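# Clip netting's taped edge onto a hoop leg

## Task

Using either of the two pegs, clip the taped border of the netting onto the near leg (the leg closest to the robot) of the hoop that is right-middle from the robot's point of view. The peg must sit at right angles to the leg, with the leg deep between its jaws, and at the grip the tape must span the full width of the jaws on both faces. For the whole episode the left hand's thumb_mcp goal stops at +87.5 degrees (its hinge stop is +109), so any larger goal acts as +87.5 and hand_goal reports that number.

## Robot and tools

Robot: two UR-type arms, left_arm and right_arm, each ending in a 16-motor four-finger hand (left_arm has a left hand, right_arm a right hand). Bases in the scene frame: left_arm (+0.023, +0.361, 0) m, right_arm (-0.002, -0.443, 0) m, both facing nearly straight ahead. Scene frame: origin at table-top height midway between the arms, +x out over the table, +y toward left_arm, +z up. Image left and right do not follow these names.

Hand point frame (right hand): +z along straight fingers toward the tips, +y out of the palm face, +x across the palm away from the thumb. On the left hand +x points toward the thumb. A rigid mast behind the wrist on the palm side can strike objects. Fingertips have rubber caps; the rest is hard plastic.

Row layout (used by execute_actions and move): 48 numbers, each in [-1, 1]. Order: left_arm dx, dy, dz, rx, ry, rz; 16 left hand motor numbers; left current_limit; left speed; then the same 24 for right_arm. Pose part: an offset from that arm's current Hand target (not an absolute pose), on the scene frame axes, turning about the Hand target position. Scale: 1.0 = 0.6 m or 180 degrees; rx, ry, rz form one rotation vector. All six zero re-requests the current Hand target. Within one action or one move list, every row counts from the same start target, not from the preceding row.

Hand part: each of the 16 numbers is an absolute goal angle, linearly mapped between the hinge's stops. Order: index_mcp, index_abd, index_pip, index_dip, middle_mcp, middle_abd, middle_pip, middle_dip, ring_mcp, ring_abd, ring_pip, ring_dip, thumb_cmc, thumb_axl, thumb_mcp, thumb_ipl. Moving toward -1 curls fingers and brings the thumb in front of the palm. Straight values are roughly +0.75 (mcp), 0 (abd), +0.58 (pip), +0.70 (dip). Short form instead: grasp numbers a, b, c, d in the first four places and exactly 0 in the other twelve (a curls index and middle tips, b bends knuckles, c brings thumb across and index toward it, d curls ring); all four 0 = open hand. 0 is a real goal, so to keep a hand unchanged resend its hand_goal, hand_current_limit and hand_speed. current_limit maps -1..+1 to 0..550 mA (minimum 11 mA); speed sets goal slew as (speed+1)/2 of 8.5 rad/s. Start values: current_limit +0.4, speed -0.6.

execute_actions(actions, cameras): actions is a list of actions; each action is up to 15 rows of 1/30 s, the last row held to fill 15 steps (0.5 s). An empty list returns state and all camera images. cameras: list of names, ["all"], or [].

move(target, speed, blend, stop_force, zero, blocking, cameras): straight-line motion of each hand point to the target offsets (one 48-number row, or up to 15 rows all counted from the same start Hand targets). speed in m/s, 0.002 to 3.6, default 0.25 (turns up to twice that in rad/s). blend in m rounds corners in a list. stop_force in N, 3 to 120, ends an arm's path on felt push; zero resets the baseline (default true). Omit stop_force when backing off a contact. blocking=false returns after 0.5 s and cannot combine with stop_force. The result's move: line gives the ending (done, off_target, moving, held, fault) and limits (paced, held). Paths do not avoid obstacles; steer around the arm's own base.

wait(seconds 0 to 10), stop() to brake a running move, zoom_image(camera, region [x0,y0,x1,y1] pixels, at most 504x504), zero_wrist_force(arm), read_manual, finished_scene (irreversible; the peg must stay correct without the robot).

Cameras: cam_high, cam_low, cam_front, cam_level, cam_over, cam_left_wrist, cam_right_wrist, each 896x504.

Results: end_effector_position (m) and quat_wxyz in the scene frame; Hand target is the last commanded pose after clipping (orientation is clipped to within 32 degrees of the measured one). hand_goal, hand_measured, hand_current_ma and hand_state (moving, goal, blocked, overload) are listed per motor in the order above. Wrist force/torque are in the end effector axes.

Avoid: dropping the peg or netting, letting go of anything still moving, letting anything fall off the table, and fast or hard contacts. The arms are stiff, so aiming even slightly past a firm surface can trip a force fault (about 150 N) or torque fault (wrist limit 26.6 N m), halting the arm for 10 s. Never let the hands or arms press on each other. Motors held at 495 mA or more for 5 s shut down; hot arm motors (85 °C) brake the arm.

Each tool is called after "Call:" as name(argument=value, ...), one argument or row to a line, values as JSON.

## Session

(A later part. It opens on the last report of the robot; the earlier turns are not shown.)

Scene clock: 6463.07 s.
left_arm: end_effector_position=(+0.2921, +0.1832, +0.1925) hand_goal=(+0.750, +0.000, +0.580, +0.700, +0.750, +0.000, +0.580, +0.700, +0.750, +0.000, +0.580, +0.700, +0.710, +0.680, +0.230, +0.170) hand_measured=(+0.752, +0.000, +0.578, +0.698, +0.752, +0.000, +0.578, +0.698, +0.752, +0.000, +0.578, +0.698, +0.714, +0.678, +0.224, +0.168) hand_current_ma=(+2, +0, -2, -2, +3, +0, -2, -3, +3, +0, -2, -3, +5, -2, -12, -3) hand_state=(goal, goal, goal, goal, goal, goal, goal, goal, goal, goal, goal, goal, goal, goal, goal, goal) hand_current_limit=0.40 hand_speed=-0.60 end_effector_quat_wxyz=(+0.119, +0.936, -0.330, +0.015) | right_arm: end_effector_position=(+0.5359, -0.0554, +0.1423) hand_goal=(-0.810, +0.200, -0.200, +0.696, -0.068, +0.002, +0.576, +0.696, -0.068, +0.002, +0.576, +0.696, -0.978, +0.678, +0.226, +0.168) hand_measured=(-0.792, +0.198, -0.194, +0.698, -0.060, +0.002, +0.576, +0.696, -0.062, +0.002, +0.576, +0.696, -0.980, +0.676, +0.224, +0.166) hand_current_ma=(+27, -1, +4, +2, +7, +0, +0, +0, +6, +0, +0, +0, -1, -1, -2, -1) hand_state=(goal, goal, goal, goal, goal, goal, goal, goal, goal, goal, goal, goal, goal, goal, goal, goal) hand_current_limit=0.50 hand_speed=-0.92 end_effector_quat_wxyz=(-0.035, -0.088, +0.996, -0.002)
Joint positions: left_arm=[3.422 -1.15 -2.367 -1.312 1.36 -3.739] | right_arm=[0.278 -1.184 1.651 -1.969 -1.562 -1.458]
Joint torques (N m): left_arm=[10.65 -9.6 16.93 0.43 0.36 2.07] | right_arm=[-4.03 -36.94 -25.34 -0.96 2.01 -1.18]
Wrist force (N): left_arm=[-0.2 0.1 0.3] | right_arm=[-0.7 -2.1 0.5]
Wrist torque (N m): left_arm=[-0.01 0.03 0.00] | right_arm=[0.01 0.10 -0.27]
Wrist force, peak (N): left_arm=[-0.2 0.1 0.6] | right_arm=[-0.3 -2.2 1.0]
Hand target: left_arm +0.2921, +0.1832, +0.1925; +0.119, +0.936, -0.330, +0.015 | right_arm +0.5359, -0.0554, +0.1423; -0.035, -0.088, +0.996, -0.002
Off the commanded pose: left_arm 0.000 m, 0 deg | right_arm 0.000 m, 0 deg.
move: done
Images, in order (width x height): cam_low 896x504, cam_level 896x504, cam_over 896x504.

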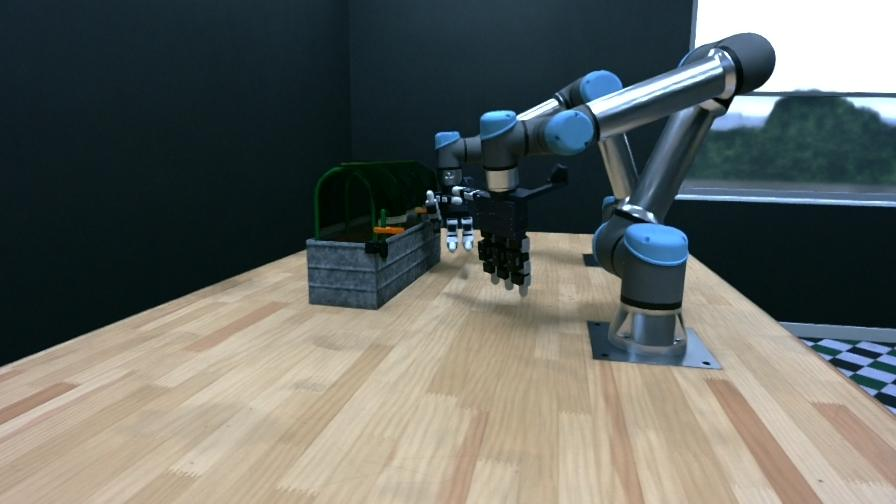

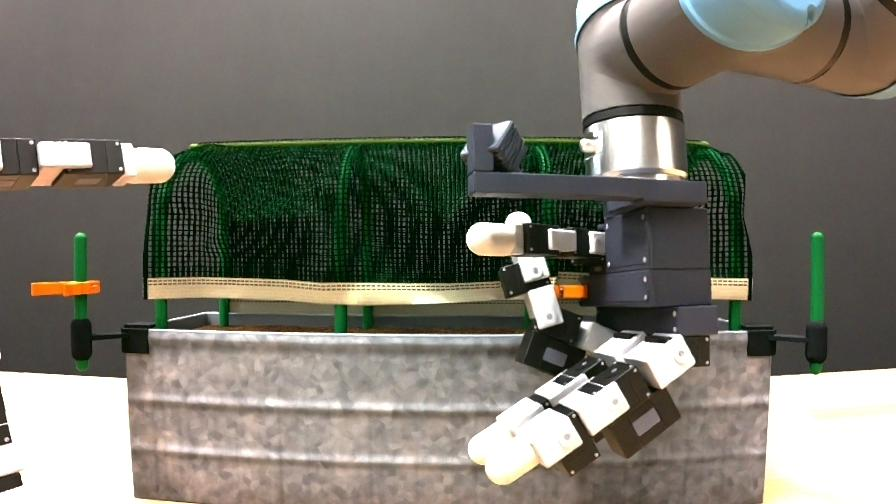

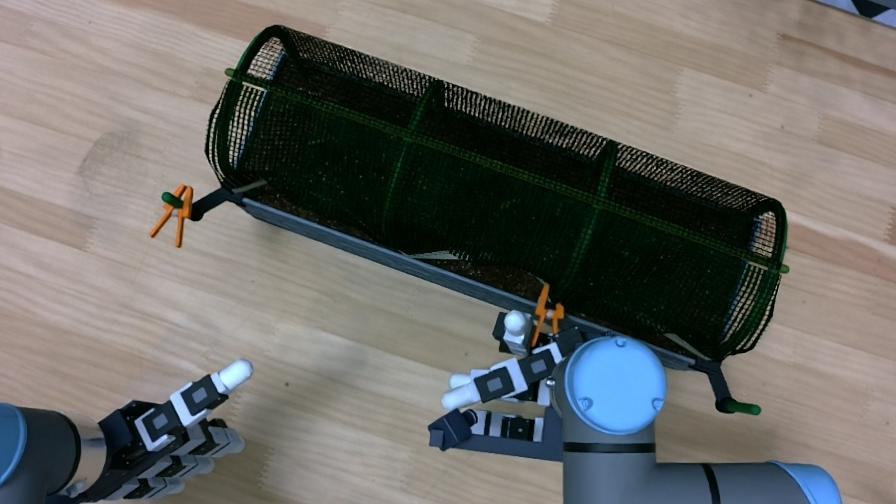

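Call:
execute_actions(
  actions=[
    [[0,0,0,0,0,0,0,0,0,0,0,0,0,0,0,0,0,0,0,0,0,0,0.4,-0.6,0,0,0,0,0,0,-0.83,0.200,-0.38,0.696,-0.068,0.002,0.576,0.696,-0.068,0.002,0.576,0.696,-0.978,0.678,0.226,0.168,0.6,-0.93]],
    [[0,0,0,0,0,0,0,0,0,0,0,0,0,0,0,0,0,0,0,0,0,0,0.4,-0.6,0,0,0,0,0,0,-0.83,0.200,-0.38,0.696,-0.068,0.002,0.576,0.696,-0.068,0.002,0.576,0.696,-0.978,0.678,0.226,0.168,0.6,-0.93]],
    [[0,0,0,0,0,0,0,0,0,0,0,0,0,0,0,0,0,0,0,0,0,0,0.4,-0.6,0,0,0,0,0,0,-0.90,0.200,-0.55,0.696,-0.068,0.002,0.576,0.696,-0.068,0.002,0.576,0.696,-0.978,0.678,0.226,0.168,0.78,-0.93]],
    [[0,0,0,0,0,0,0,0,0,0,0,0,0,0,0,0,0,0,0,0,0,0,0.4,-0.6,0,0,0,0,0,0,-0.90,0.200,-0.55,0.696,-0.068,0.002,0.576,0.696,-0.068,0.002,0.576,0.696,-0.978,0.678,0.226,0.168,0.78,-0.93]],
    [[0,0,0,0,0,0,0,0,0,0,0,0,0,0,0,0,0,0,0,0,0,0,0.4,-0.6,0,0,0,0,0,0,-1.0,0.200,-0.90,0.696,-0.068,0.002,0.576,0.696,-0.068,0.002,0.576,0.696,-0.978,0.678,0.226,0.168,0.79,-0.93]],
    [[0,0,0,0,0,0,0,0,0,0,0,0,0,0,0,0,0,0,0,0,0,0,0.4,-0.6,0,0,0,0,0,0,-1.0,0.200,-0.90,0.696,-0.068,0.002,0.576,0.696,-0.068,0.002,0.576,0.696,-0.978,0.678,0.226,0.168,0.79,-0.93]],
    [[0,0,0,0,0,0,0,0,0,0,0,0,0,0,0,0,0,0,0,0,0,0,0.4,-0.6,0,0,0,0,0,0,-1.0,0.200,-0.90,0.696,-0.068,0.002,0.576,0.696,-0.068,0.002,0.576,0.696,-0.978,0.678,0.226,0.168,0.79,-0.93]],
  ],
  cameras=["cam_over","cam_low","cam_level"],
)

Call:
zoom_image(
  camera="cam_over",
  region=[490, 240, 600, 350],
)

Call:
zoom_image(
  camera="cam_low",
  region=[395, 190, 455, 235],
)

Scene clock: 6495.13 s.
left_arm: end_effector_position=(+0.2921, +0.1832, +0.1925) hand_goal=(+0.750, +0.000, +0.580, +0.700, +0.750, +0.000, +0.580, +0.700, +0.750, +0.000, +0.580, +0.700, +0.710, +0.680, +0.230, +0.170) hand_measured=(+0.752, +0.000, +0.578, +0.698, +0.752, +0.000, +0.578, +0.698, +0.752, +0.000, +0.578, +0.698, +0.714, +0.678, +0.224, +0.168) hand_current_ma=(+2, +0, -2, -2, +3, +0, -2, -3, +3, +0, -2, -3, +5, -2, -12, -3) hand_state=(goal, goal, goal, goal, goal, goal, goal, goal, goal, goal, goal, goal, goal, goal, goal, goal) hand_current_limit=0.40 hand_speed=-0.60 end_effector_quat_wxyz=(+0.119, +0.936, -0.330, +0.015) | right_arm: end_effector_position=(+0.5359, -0.0554, +0.1423) hand_goal=(-1.000, +0.200, -0.900, +0.696, -0.068, +0.002, +0.576, +0.696, -0.068, +0.002, +0.576, +0.696, -0.978, +0.678, +0.226, +0.168) hand_measured=(-0.798, +0.178, -0.412, +0.698, -0.060, +0.002, +0.576, +0.696, -0.062, +0.002, +0.576, +0.696, -0.980, +0.676, +0.224, +0.166) hand_current_ma=(+492, -25, +492, +2, +7, +0, +0, +0, +6, +0, +0, +0, -1, -1, -2, -1) hand_state=(blocked, blocked, blocked, goal, goal, goal, goal, goal, goal, goal, goal, goal, goal, goal, goal, goal) hand_current_limit=0.79 hand_speed=-0.93 end_effector_quat_wxyz=(-0.035, -0.088, +0.996, -0.002)
Joint positions: left_arm=[3.422 -1.15 -2.367 -1.312 1.36 -3.739] | right_arm=[0.278 -1.184 1.651 -1.969 -1.562 -1.458]
Joint torques (N m): left_arm=[10.23 -9.57 17.04 0.39 0.49 2.14] | right_arm=[-9.71 -47.25 -17.48 -3.47 -1.07 -1.5]
Wrist force (N): left_arm=[-0.1 0.2 0.5] | right_arm=[0.4 1.6 0.3]
Wrist torque (N m): left_arm=[-0.01 0.02 0.01] | right_arm=[0.24 -0.07 -0.38]
Wrist force, peak (N): left_arm=[-0.2 0.4 0.4] | right_arm=[-0.2 -2.2 1.3]
Hand target: left_arm +0.2921, +0.1832, +0.1925; +0.119, +0.936, -0.330, +0.015 | right_arm +0.5359, -0.0554, +0.1423; -0.035, -0.088, +0.996, -0.002
Off the commanded pose: left_arm 0.000 m, 0 deg | right_arm 0.000 m, 0 deg.
Step readings (end_effector_position of left_arm | right_arm):
0: (+0.2921, +0.1832, +0.1925) | (+0.5359, -0.0554, +0.1423)
1: (+0.2921, +0.1832, +0.1925) | (+0.5359, -0.0554, +0.1423)
2: (+0.2921, +0.1832, +0.1925) | (+0.5359, -0.0554, +0.1423)
4: (+0.2921, +0.1832, +0.1925) | (+0.5359, -0.0554, +0.1423)
8: (+0.2921, +0.1832, +0.1925) | (+0.5359, -0.0554, +0.1423)
15: (+0.2921, +0.1832, +0.1925) | (+0.5359, -0.0554, +0.1423)
16: (+0.2921, +0.1832, +0.1925) | (+0.5359, -0.0554, +0.1423)
17: (+0.2921, +0.1832, +0.1925) | (+0.5359, -0.0554, +0.1423)
19: (+0.2921, +0.1832, +0.1925) | (+0.5359, -0.0554, +0.1423)
23: (+0.2921, +0.1832, +0.1925) | (+0.5359, -0.0554, +0.1423)
30: (+0.2921, +0.1832, +0.1925) | (+0.5359, -0.0554, +0.1423)
31: (+0.2921, +0.1832, +0.1925) | (+0.5359, -0.0554, +0.1423)
32: (+0.2921, +0.1832, +0.1925) | (+0.5359, -0.0554, +0.1423)
34: (+0.2921, +0.1832, +0.1925) | (+0.5359, -0.0554, +0.1423)
38: (+0.2921, +0.1832, +0.1925) | (+0.5359, -0.0554, +0.1423)
45: (+0.2921, +0.1832, +0.1925) | (+0.5359, -0.0554, +0.1423)
46: (+0.2921, +0.1832, +0.1925) | (+0.5359, -0.0554, +0.1423)
47: (+0.2921, +0.1832, +0.1925) | (+0.5359, -0.0554, +0.1423)
49: (+0.2921, +0.1832, +0.1925) | (+0.5359, -0.0554, +0.1423)
53: (+0.2921, +0.1832, +0.1925) | (+0.5359, -0.0554, +0.1423)
60: (+0.2921, +0.1832, +0.1925) | (+0.5359, -0.0554, +0.1423)
61: (+0.2921, +0.1832, +0.1925) | (+0.5359, -0.0554, +0.1423)
62: (+0.2921, +0.1832, +0.1925) | (+0.5359, -0.0554, +0.1423)
64: (+0.2921, +0.1832, +0.1925) | (+0.5359, -0.0554, +0.1423)
68: (+0.2921, +0.1832, +0.1925) | (+0.5359, -0.0554, +0.1423)
75: (+0.2921, +0.1832, +0.1925) | (+0.5359, -0.0554, +0.1423)
76: (+0.2921, +0.1832, +0.1925) | (+0.5359, -0.0554, +0.1423)
77: (+0.2921, +0.1832, +0.1925) | (+0.5359, -0.0554, +0.1423)
79: (+0.2921, +0.1832, +0.1925) | (+0.5359, -0.0554, +0.1423)
83: (+0.2921, +0.1832, +0.1925) | (+0.5359, -0.0554, +0.1423)
90: (+0.2921, +0.1832, +0.1925) | (+0.5359, -0.0554, +0.1423)
91: (+0.2921, +0.1832, +0.1925) | (+0.5359, -0.0554, +0.1423)
92: (+0.2921, +0.1832, +0.1925) | (+0.5359, -0.0554, +0.1423)
94: (+0.2921, +0.1832, +0.1925) | (+0.5359, -0.0554, +0.1423)
98: (+0.2921, +0.1832, +0.1925) | (+0.5359, -0.0554, +0.1423)
105: (+0.2921, +0.1832, +0.1925) | (+0.5359, -0.0554, +0.1423)
Images, in order (width x height): cam_low 896x504, cam_level 896x504, cam_over 896x504.

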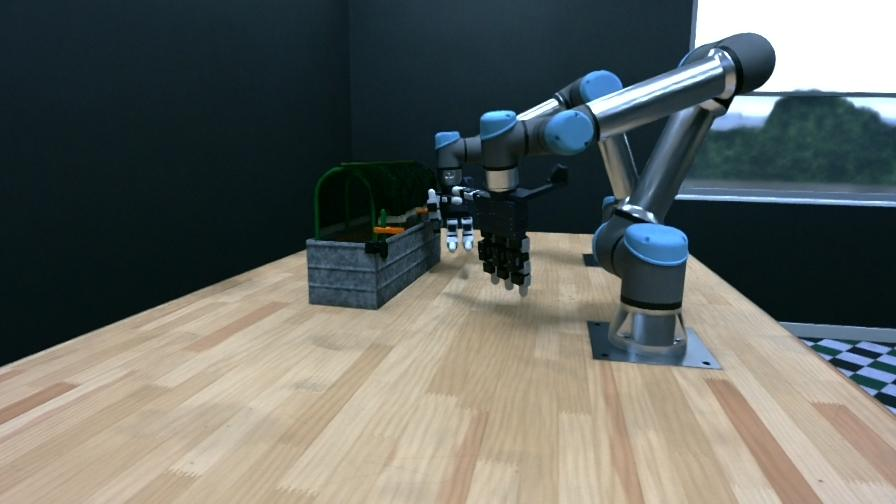

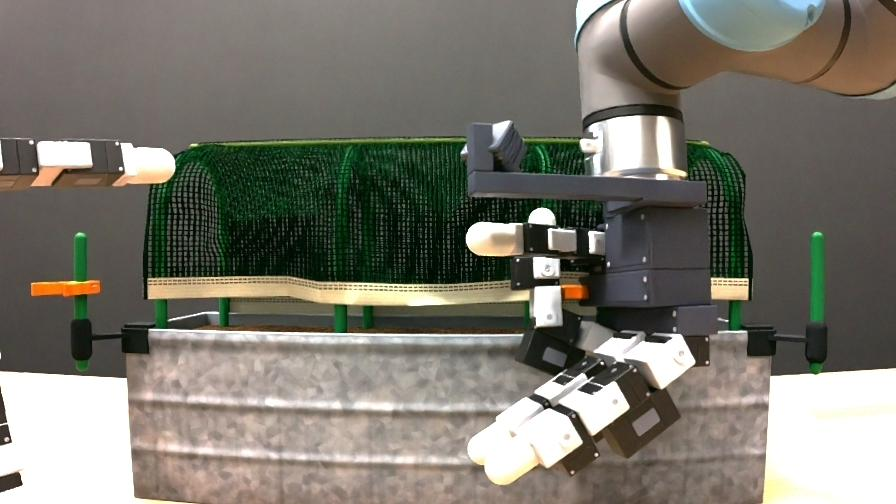

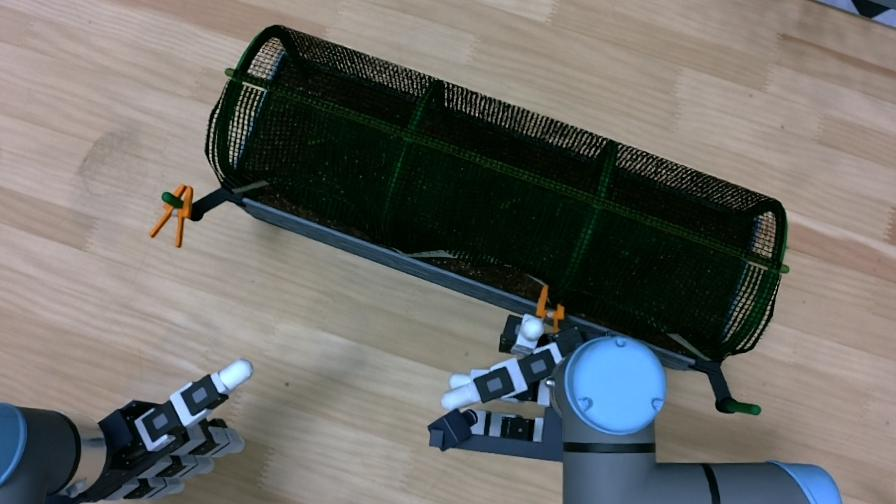

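Scaled by 4.582.

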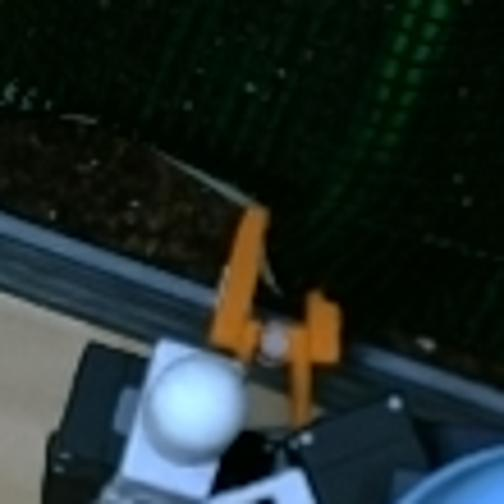

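Scaled by 8.400.

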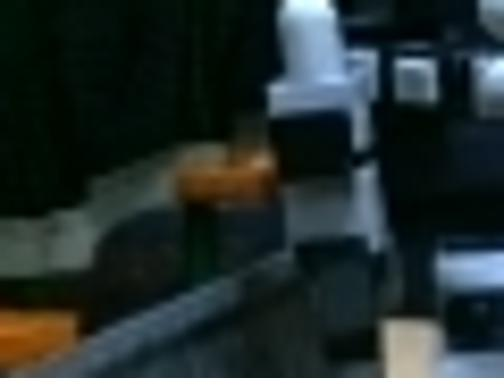

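Call:
move(
  target=[0,0,0,0,0,0,0,0,0,0,0,0,0,0,0,0,0,0,0,0,0,0,0.4,-0.6,0.0236,0.0044,0,0,0,0,-1.0,0.200,-0.9,0.696,-0.068,0.002,0.576,0.696,-0.068,0.002,0.576,0.696,-0.978,0.678,0.226,0.168,0.79,-0.93],
  speed=0.008,
  stop_force=15,
  cameras=["cam_over","cam_low","cam_level"],
)

Call:
zoom_image(
  camera="cam_over",
  region=[490, 240, 600, 350],
)

Call:
zoom_image(
  camera="cam_low",
  region=[395, 190, 455, 235],
)

Scene clock: 6509.27 s.
left_arm: end_effector_position=(+0.2921, +0.1832, +0.1925) hand_goal=(+0.750, +0.000, +0.580, +0.700, +0.750, +0.000, +0.580, +0.700, +0.750, +0.000, +0.580, +0.700, +0.710, +0.680, +0.230, +0.170) hand_measured=(+0.752, +0.000, +0.578, +0.698, +0.752, +0.000, +0.578, +0.698, +0.752, +0.000, +0.578, +0.698, +0.714, +0.678, +0.224, +0.168) hand_current_ma=(+2, +0, -2, -2, +3, +0, -2, -3, +3, +0, -2, -3, +5, -2, -12, -3) hand_state=(goal, goal, goal, goal, goal, goal, goal, goal, goal, goal, goal, goal, goal, goal, goal, goal) hand_current_limit=0.40 hand_speed=-0.60 end_effector_quat_wxyz=(+0.119, +0.936, -0.330, +0.015) | right_arm: end_effector_position=(+0.5488, -0.0530, +0.1423) hand_goal=(-1.000, +0.200, -0.900, +0.696, -0.068, +0.002, +0.576, +0.696, -0.068, +0.002, +0.576, +0.696, -0.978, +0.678, +0.226, +0.168) hand_measured=(-0.798, +0.186, -0.448, +0.702, -0.060, +0.002, +0.576, +0.696, -0.062, +0.002, +0.576, +0.696, -0.998, +0.676, +0.224, +0.166) hand_current_ma=(+492, -12, +492, +6, +7, +0, +0, +0, +6, +0, +0, +0, -27, -1, -2, -1) hand_state=(blocked, goal, blocked, goal, goal, goal, goal, goal, goal, goal, goal, goal, goal, goal, goal, goal) hand_current_limit=0.79 hand_speed=-0.93 end_effector_quat_wxyz=(-0.035, -0.088, +0.995, -0.002)
Joint positions: left_arm=[3.422 -1.15 -2.367 -1.312 1.36 -3.739] | right_arm=[0.276 -1.157 1.612 -1.956 -1.562 -1.46]
Joint torques (N m): left_arm=[9.99 -9.75 17.33 0.52 0.48 2.1] | right_arm=[-4.78 -50.47 -16 -6.27 -1.85 1.83]
Wrist force (N): left_arm=[-0.1 0.1 0.3] | right_arm=[12.4 6.3 1.3]
Wrist torque (N m): left_arm=[-0.02 0.03 0.00] | right_arm=[0.56 -0.67 0.27]
Wrist force, peak (N): left_arm=[-0.3 0.4 0.4] | right_arm=[15.7 5.7 1.0]
Hand target: left_arm +0.2921, +0.1832, +0.1925; +0.119, +0.936, -0.330, +0.015 | right_arm +0.5488, -0.0530, +0.1423; -0.035, -0.088, +0.995, -0.002 (not the last commanded pose)
Off the commanded pose: left_arm 0.000 m, 0 deg | right_arm 0.001 m, 0 deg.
move: contact (right_arm)
Images, in order (width x height): cam_low 896x504, cam_level 896x504, cam_over 896x504.

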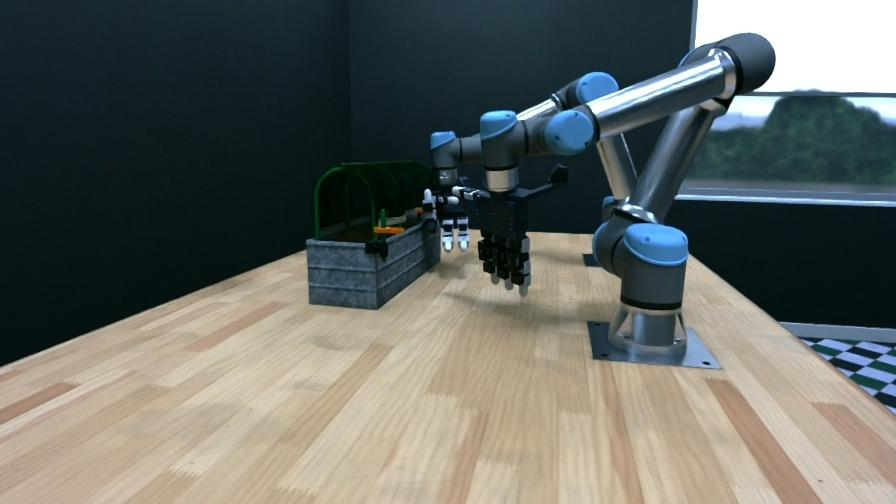

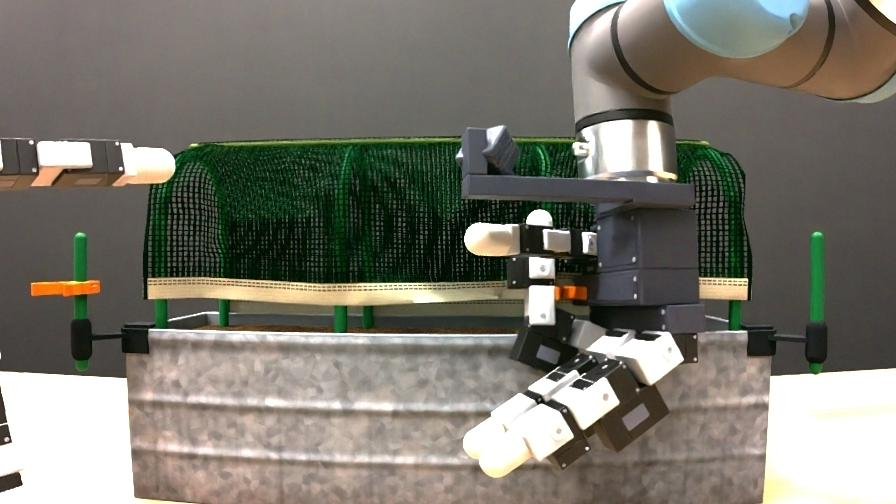

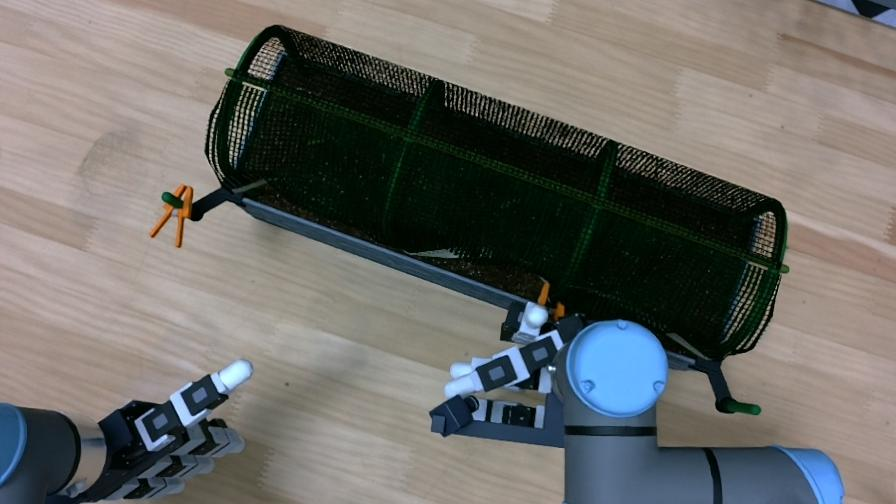

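Scaled by 4.582.

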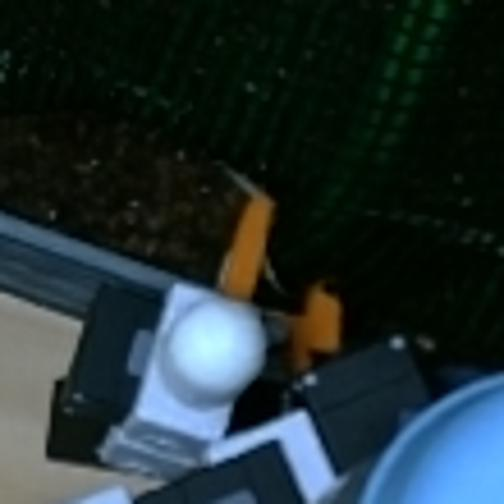

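Scaled by 8.400.

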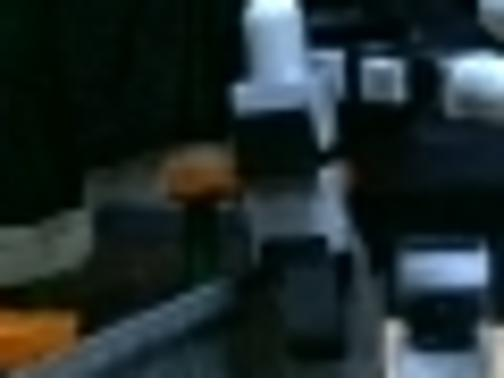

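Call:
move(
  target=[0,0,0,0,0,0,0,0,0,0,0,0,0,0,0,0,0,0,0,0,0,0,0.4,-0.6,0.018,0.0034,0,0,0,0,-1.0,0.200,-0.9,0.696,-0.068,0.002,0.576,0.696,-0.068,0.002,0.576,0.696,-0.978,0.678,0.226,0.168,0.79,-0.93],
  speed=0.006,
  stop_force=24,
  zero=false,
  cameras=["cam_over","cam_low","cam_level"],
)

Call:
zoom_image(
  camera="cam_over",
  region=[490, 240, 600, 350],
)

Call:
zoom_image(
  camera="cam_low",
  region=[395, 190, 455, 235],
)

Call:
zoom_image(
  camera="cam_level",
  region=[510, 240, 610, 340],
)

Scene clock: 6534.40 s.
left_arm: end_effector_position=(+0.2921, +0.1832, +0.1925) hand_goal=(+0.750, +0.000, +0.580, +0.700, +0.750, +0.000, +0.580, +0.700, +0.750, +0.000, +0.580, +0.700, +0.710, +0.680, +0.230, +0.170) hand_measured=(+0.752, +0.000, +0.578, +0.698, +0.752, +0.000, +0.578, +0.698, +0.752, +0.000, +0.578, +0.698, +0.714, +0.678, +0.224, +0.168) hand_current_ma=(+2, +0, -2, -2, +3, +0, -2, -3, +3, +0, -2, -3, +5, -2, -12, -3) hand_state=(goal, goal, goal, goal, goal, goal, goal, goal, goal, goal, goal, goal, goal, goal, goal, goal) hand_current_limit=0.40 hand_speed=-0.60 end_effector_quat_wxyz=(+0.119, +0.936, -0.330, +0.015) | right_arm: end_effector_position=(+0.5515, -0.0525, +0.1423) hand_goal=(-1.000, +0.200, -0.900, +0.696, -0.068, +0.002, +0.576, +0.696, -0.068, +0.002, +0.576, +0.696, -0.978, +0.678, +0.226, +0.168) hand_measured=(-0.798, +0.186, -0.452, +0.706, -0.060, +0.002, +0.576, +0.696, -0.062, +0.002, +0.576, +0.696, -0.998, +0.676, +0.224, +0.166) hand_current_ma=(+492, -12, +492, +10, +7, +0, +0, +0, +6, +0, +0, +0, -29, -1, -2, -1) hand_state=(blocked, goal, blocked, goal, goal, goal, goal, goal, goal, goal, goal, goal, blocked, goal, goal, goal) hand_current_limit=0.79 hand_speed=-0.93 end_effector_quat_wxyz=(-0.035, -0.088, +0.995, -0.002)
Joint positions: left_arm=[3.422 -1.15 -2.367 -1.312 1.36 -3.739] | right_arm=[0.275 -1.152 1.603 -1.953 -1.562 -1.46]
Joint torques (N m): left_arm=[10.23 -9.46 17.21 0.26 0.36 1.91] | right_arm=[-6.39 -51.13 -21.77 -8.35 -1.61 1.17]
Wrist force (N): left_arm=[-0.1 0.1 0.5] | right_arm=[23.0 7.4 1.9]
Wrist torque (N m): left_arm=[-0.02 0.02 0.01] | right_arm=[0.52 -1.10 1.03]
Wrist force, peak (N): left_arm=[-0.3 0.4 0.5] | right_arm=[28.9 6.4 0.2]
Hand target: left_arm +0.2921, +0.1832, +0.1925; +0.119, +0.936, -0.330, +0.015 | right_arm +0.5515, -0.0524, +0.1423; -0.035, -0.088, +0.995, -0.002 (not the last commanded pose)
Off the commanded pose: left_arm 0.000 m, 0 deg | right_arm 0.008 m, 0 deg.
move: contact (right_arm)
Images, in order (width x height): cam_low 896x504, cam_level 896x504, cam_over 896x504.

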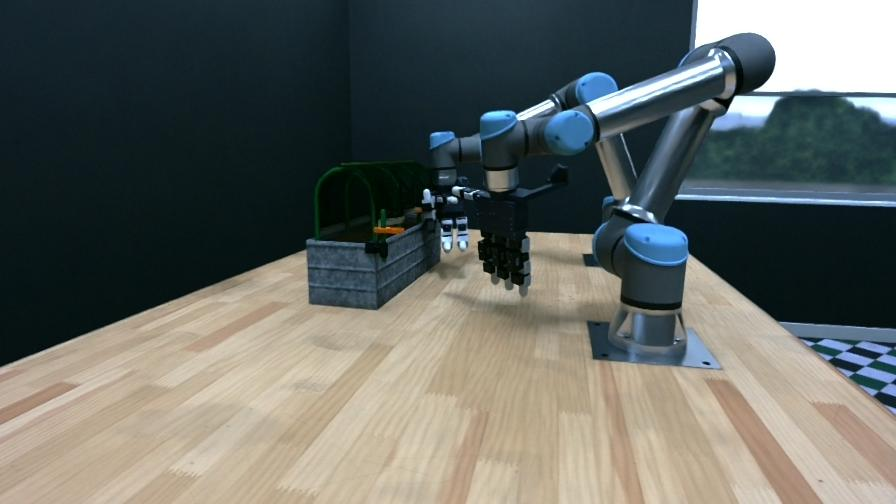

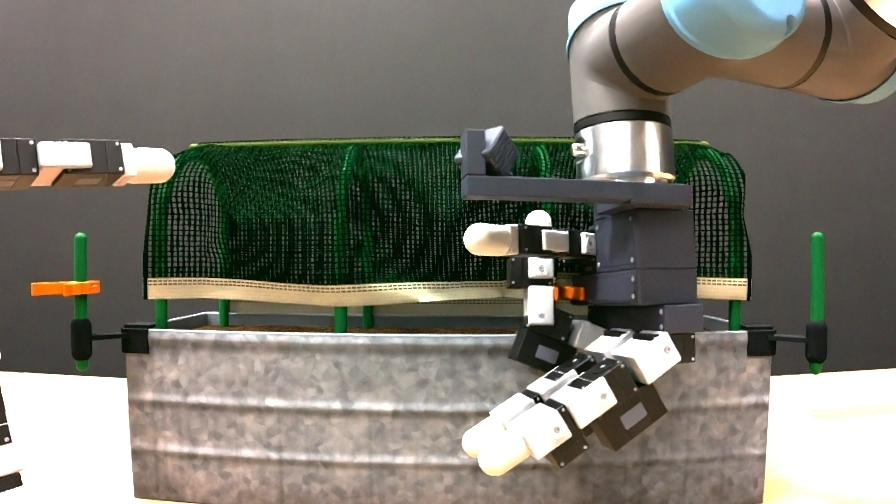

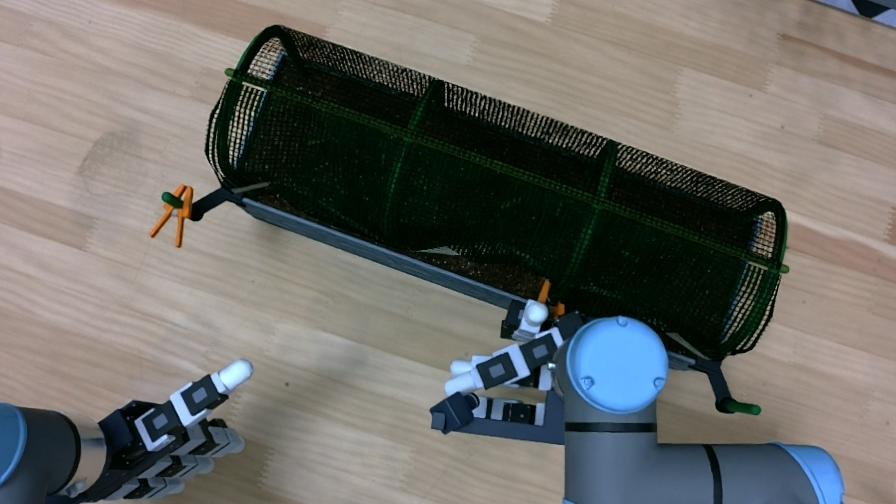

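Scaled by 4.582.

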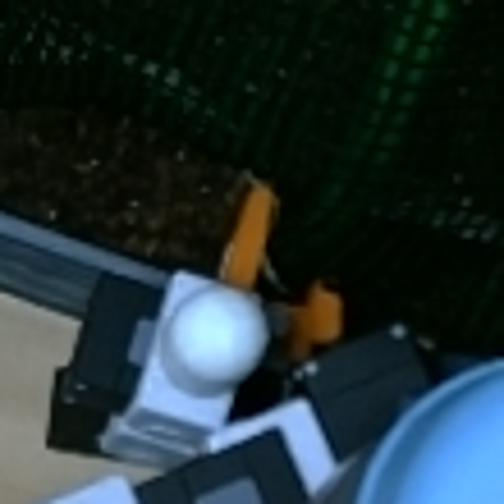

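Scaled by 8.400.

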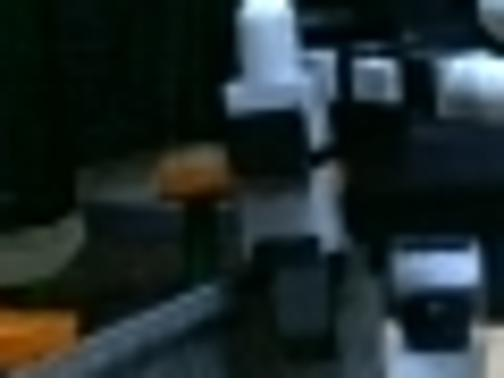

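Scaled by 5.040.

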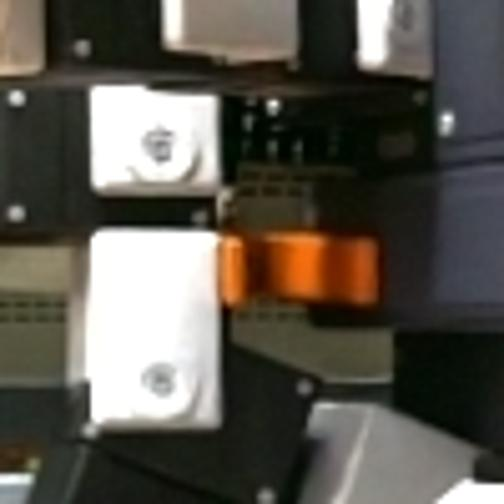

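Call:
move(
  target=[0,0,0,0,0,0,0,0,0,0,0,0,0,0,0,0,0,0,0,0,0,0,0.4,-0.6,0.0082,0.0015,0,0,0,0,-1.0,0.200,-0.9,0.696,-0.068,0.002,0.576,0.696,-0.068,0.002,0.576,0.696,-0.978,0.678,0.226,0.168,0.79,-0.93],
  speed=0.006,
  stop_force=30,
  zero=false,
  cameras=["cam_over","cam_low","cam_level"],
)

Call:
zoom_image(
  camera="cam_over",
  region=[490, 240, 600, 350],
)

Call:
zoom_image(
  camera="cam_low",
  region=[395, 190, 455, 235],
)

Call:
zoom_image(
  camera="cam_level",
  region=[510, 240, 610, 340],
)

Scene clock: 6556.07 s.
left_arm: end_effector_position=(+0.2921, +0.1832, +0.1925) hand_goal=(+0.750, +0.000, +0.580, +0.700, +0.750, +0.000, +0.580, +0.700, +0.750, +0.000, +0.580, +0.700, +0.710, +0.680, +0.230, +0.170) hand_measured=(+0.752, +0.000, +0.578, +0.698, +0.752, +0.000, +0.578, +0.698, +0.752, +0.000, +0.578, +0.698, +0.714, +0.678, +0.224, +0.168) hand_current_ma=(+2, +0, -2, -2, +3, +0, -2, -3, +3, +0, -2, -3, +5, -2, -12, -3) hand_state=(goal, goal, goal, goal, goal, goal, goal, goal, goal, goal, goal, goal, goal, goal, goal, goal) hand_current_limit=0.40 hand_speed=-0.60 end_effector_quat_wxyz=(+0.119, +0.936, -0.330, +0.015) | right_arm: end_effector_position=(+0.5517, -0.0524, +0.1423) hand_goal=(-1.000, +0.200, -0.900, +0.696, -0.068, +0.002, +0.576, +0.696, -0.068, +0.002, +0.576, +0.696, -0.978, +0.678, +0.226, +0.168) hand_measured=(-0.798, +0.188, -0.452, +0.706, -0.060, +0.002, +0.576, +0.696, -0.062, +0.002, +0.576, +0.696, -0.998, +0.676, +0.224, +0.166) hand_current_ma=(+492, -11, +492, +11, +7, +0, +0, +0, +6, +0, +0, +0, -29, -1, -2, -1) hand_state=(blocked, goal, blocked, goal, goal, goal, goal, goal, goal, goal, goal, goal, blocked, goal, goal, goal) hand_current_limit=0.79 hand_speed=-0.93 end_effector_quat_wxyz=(-0.035, -0.088, +0.995, -0.002)
Joint positions: left_arm=[3.422 -1.15 -2.367 -1.312 1.36 -3.739] | right_arm=[0.275 -1.151 1.602 -1.953 -1.562 -1.46]
Joint torques (N m): left_arm=[9.78 -10.08 17.35 0.34 0.43 2.1] | right_arm=[-2.59 -51.57 -23.47 -9.4 -1.58 1.28]
Wrist force (N): left_arm=[-0.1 0.2 0.3] | right_arm=[28.8 7.5 1.8]
Wrist torque (N m): left_arm=[-0.01 0.01 0.01] | right_arm=[0.52 -1.26 1.59]
Wrist force, peak (N): left_arm=[-0.3 0.3 0.5] | right_arm=[36.1 6.0 -0.9]
Hand target: left_arm +0.2921, +0.1832, +0.1925; +0.119, +0.936, -0.330, +0.015 | right_arm +0.5517, -0.0524, +0.1423; -0.035, -0.088, +0.995, -0.002 (not the last commanded pose)
Off the commanded pose: left_arm 0.000 m, 0 deg | right_arm 0.005 m, 0 deg.
move: contact (right_arm)
Images, in order (width x height): cam_low 896x504, cam_level 896x504, cam_over 896x504.

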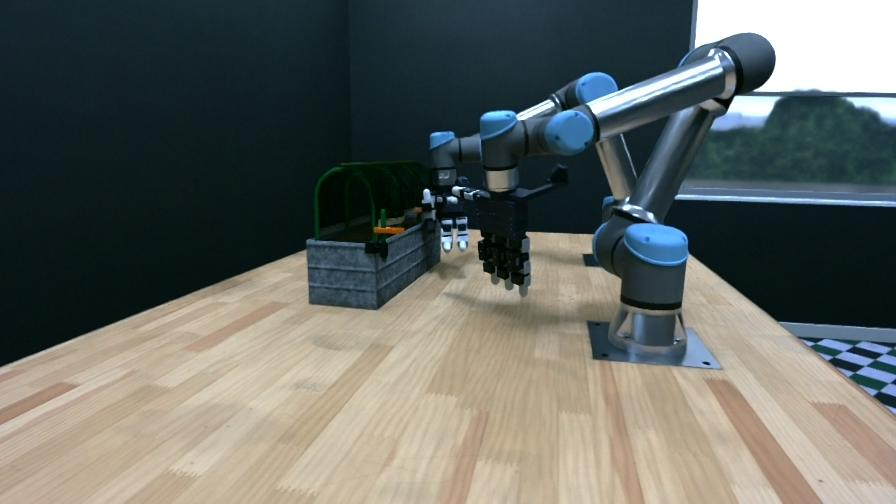

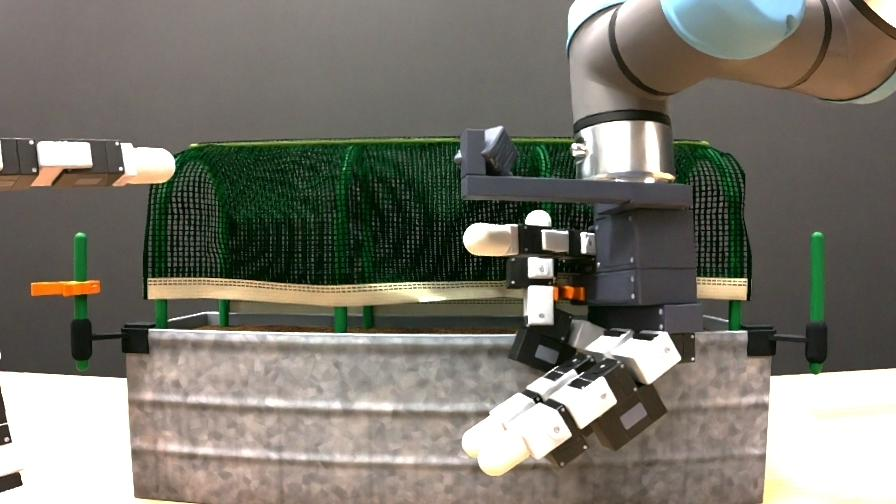

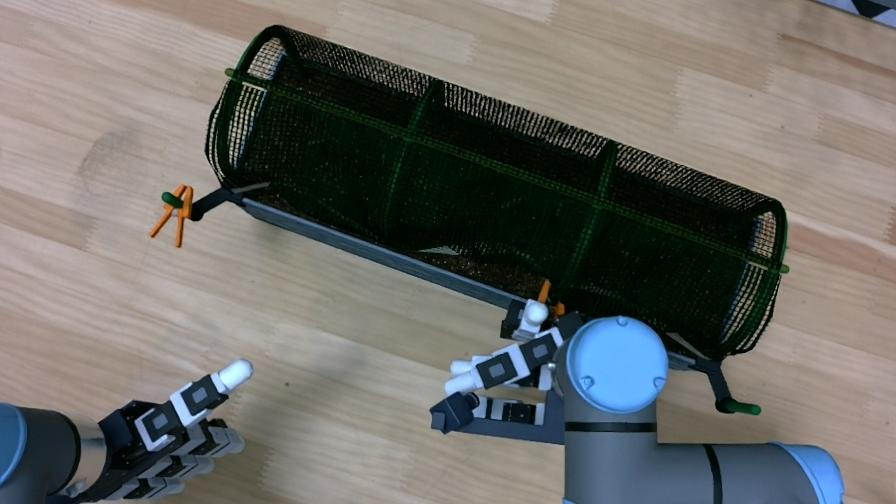

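Scaled by 4.582.

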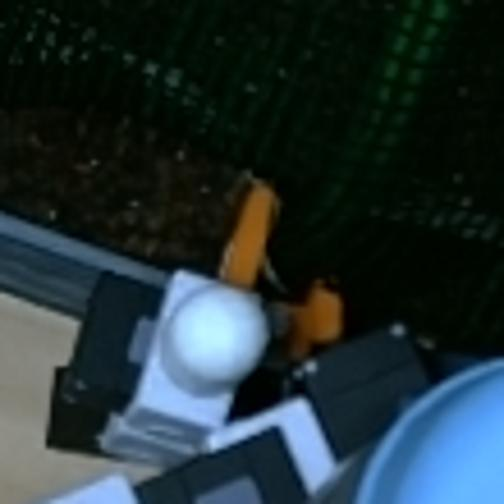

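Scaled by 8.400.

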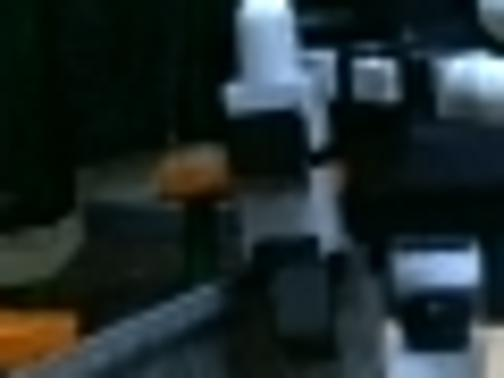

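Scaled by 5.040.

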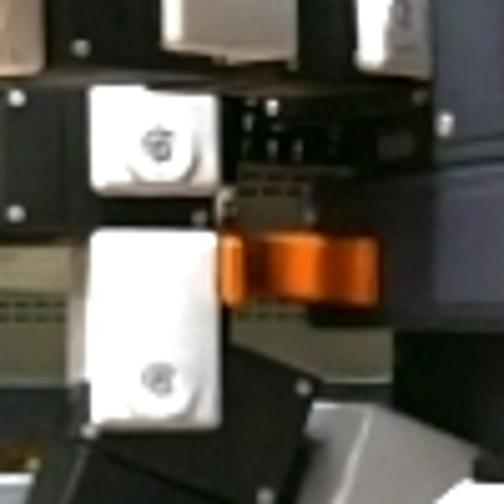

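Call:
zoom_image(
  camera="cam_level",
  region=[470, 265, 600, 335],
)

Call:
zoom_image(
  camera="cam_level",
  region=[680, 265, 780, 335],
)

Scaled by 3.877.

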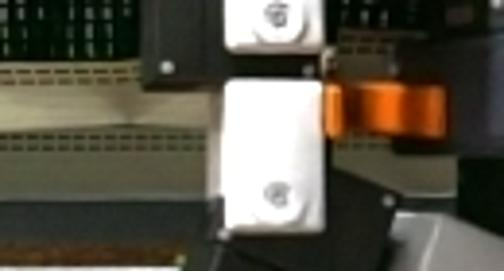

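Scaled by 5.040.

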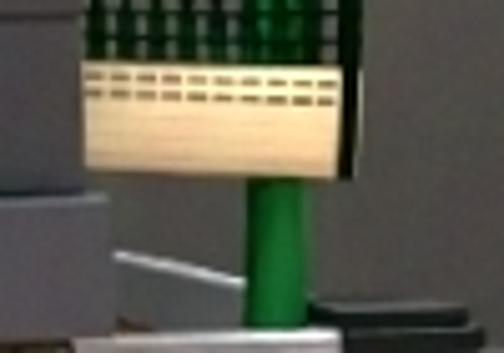

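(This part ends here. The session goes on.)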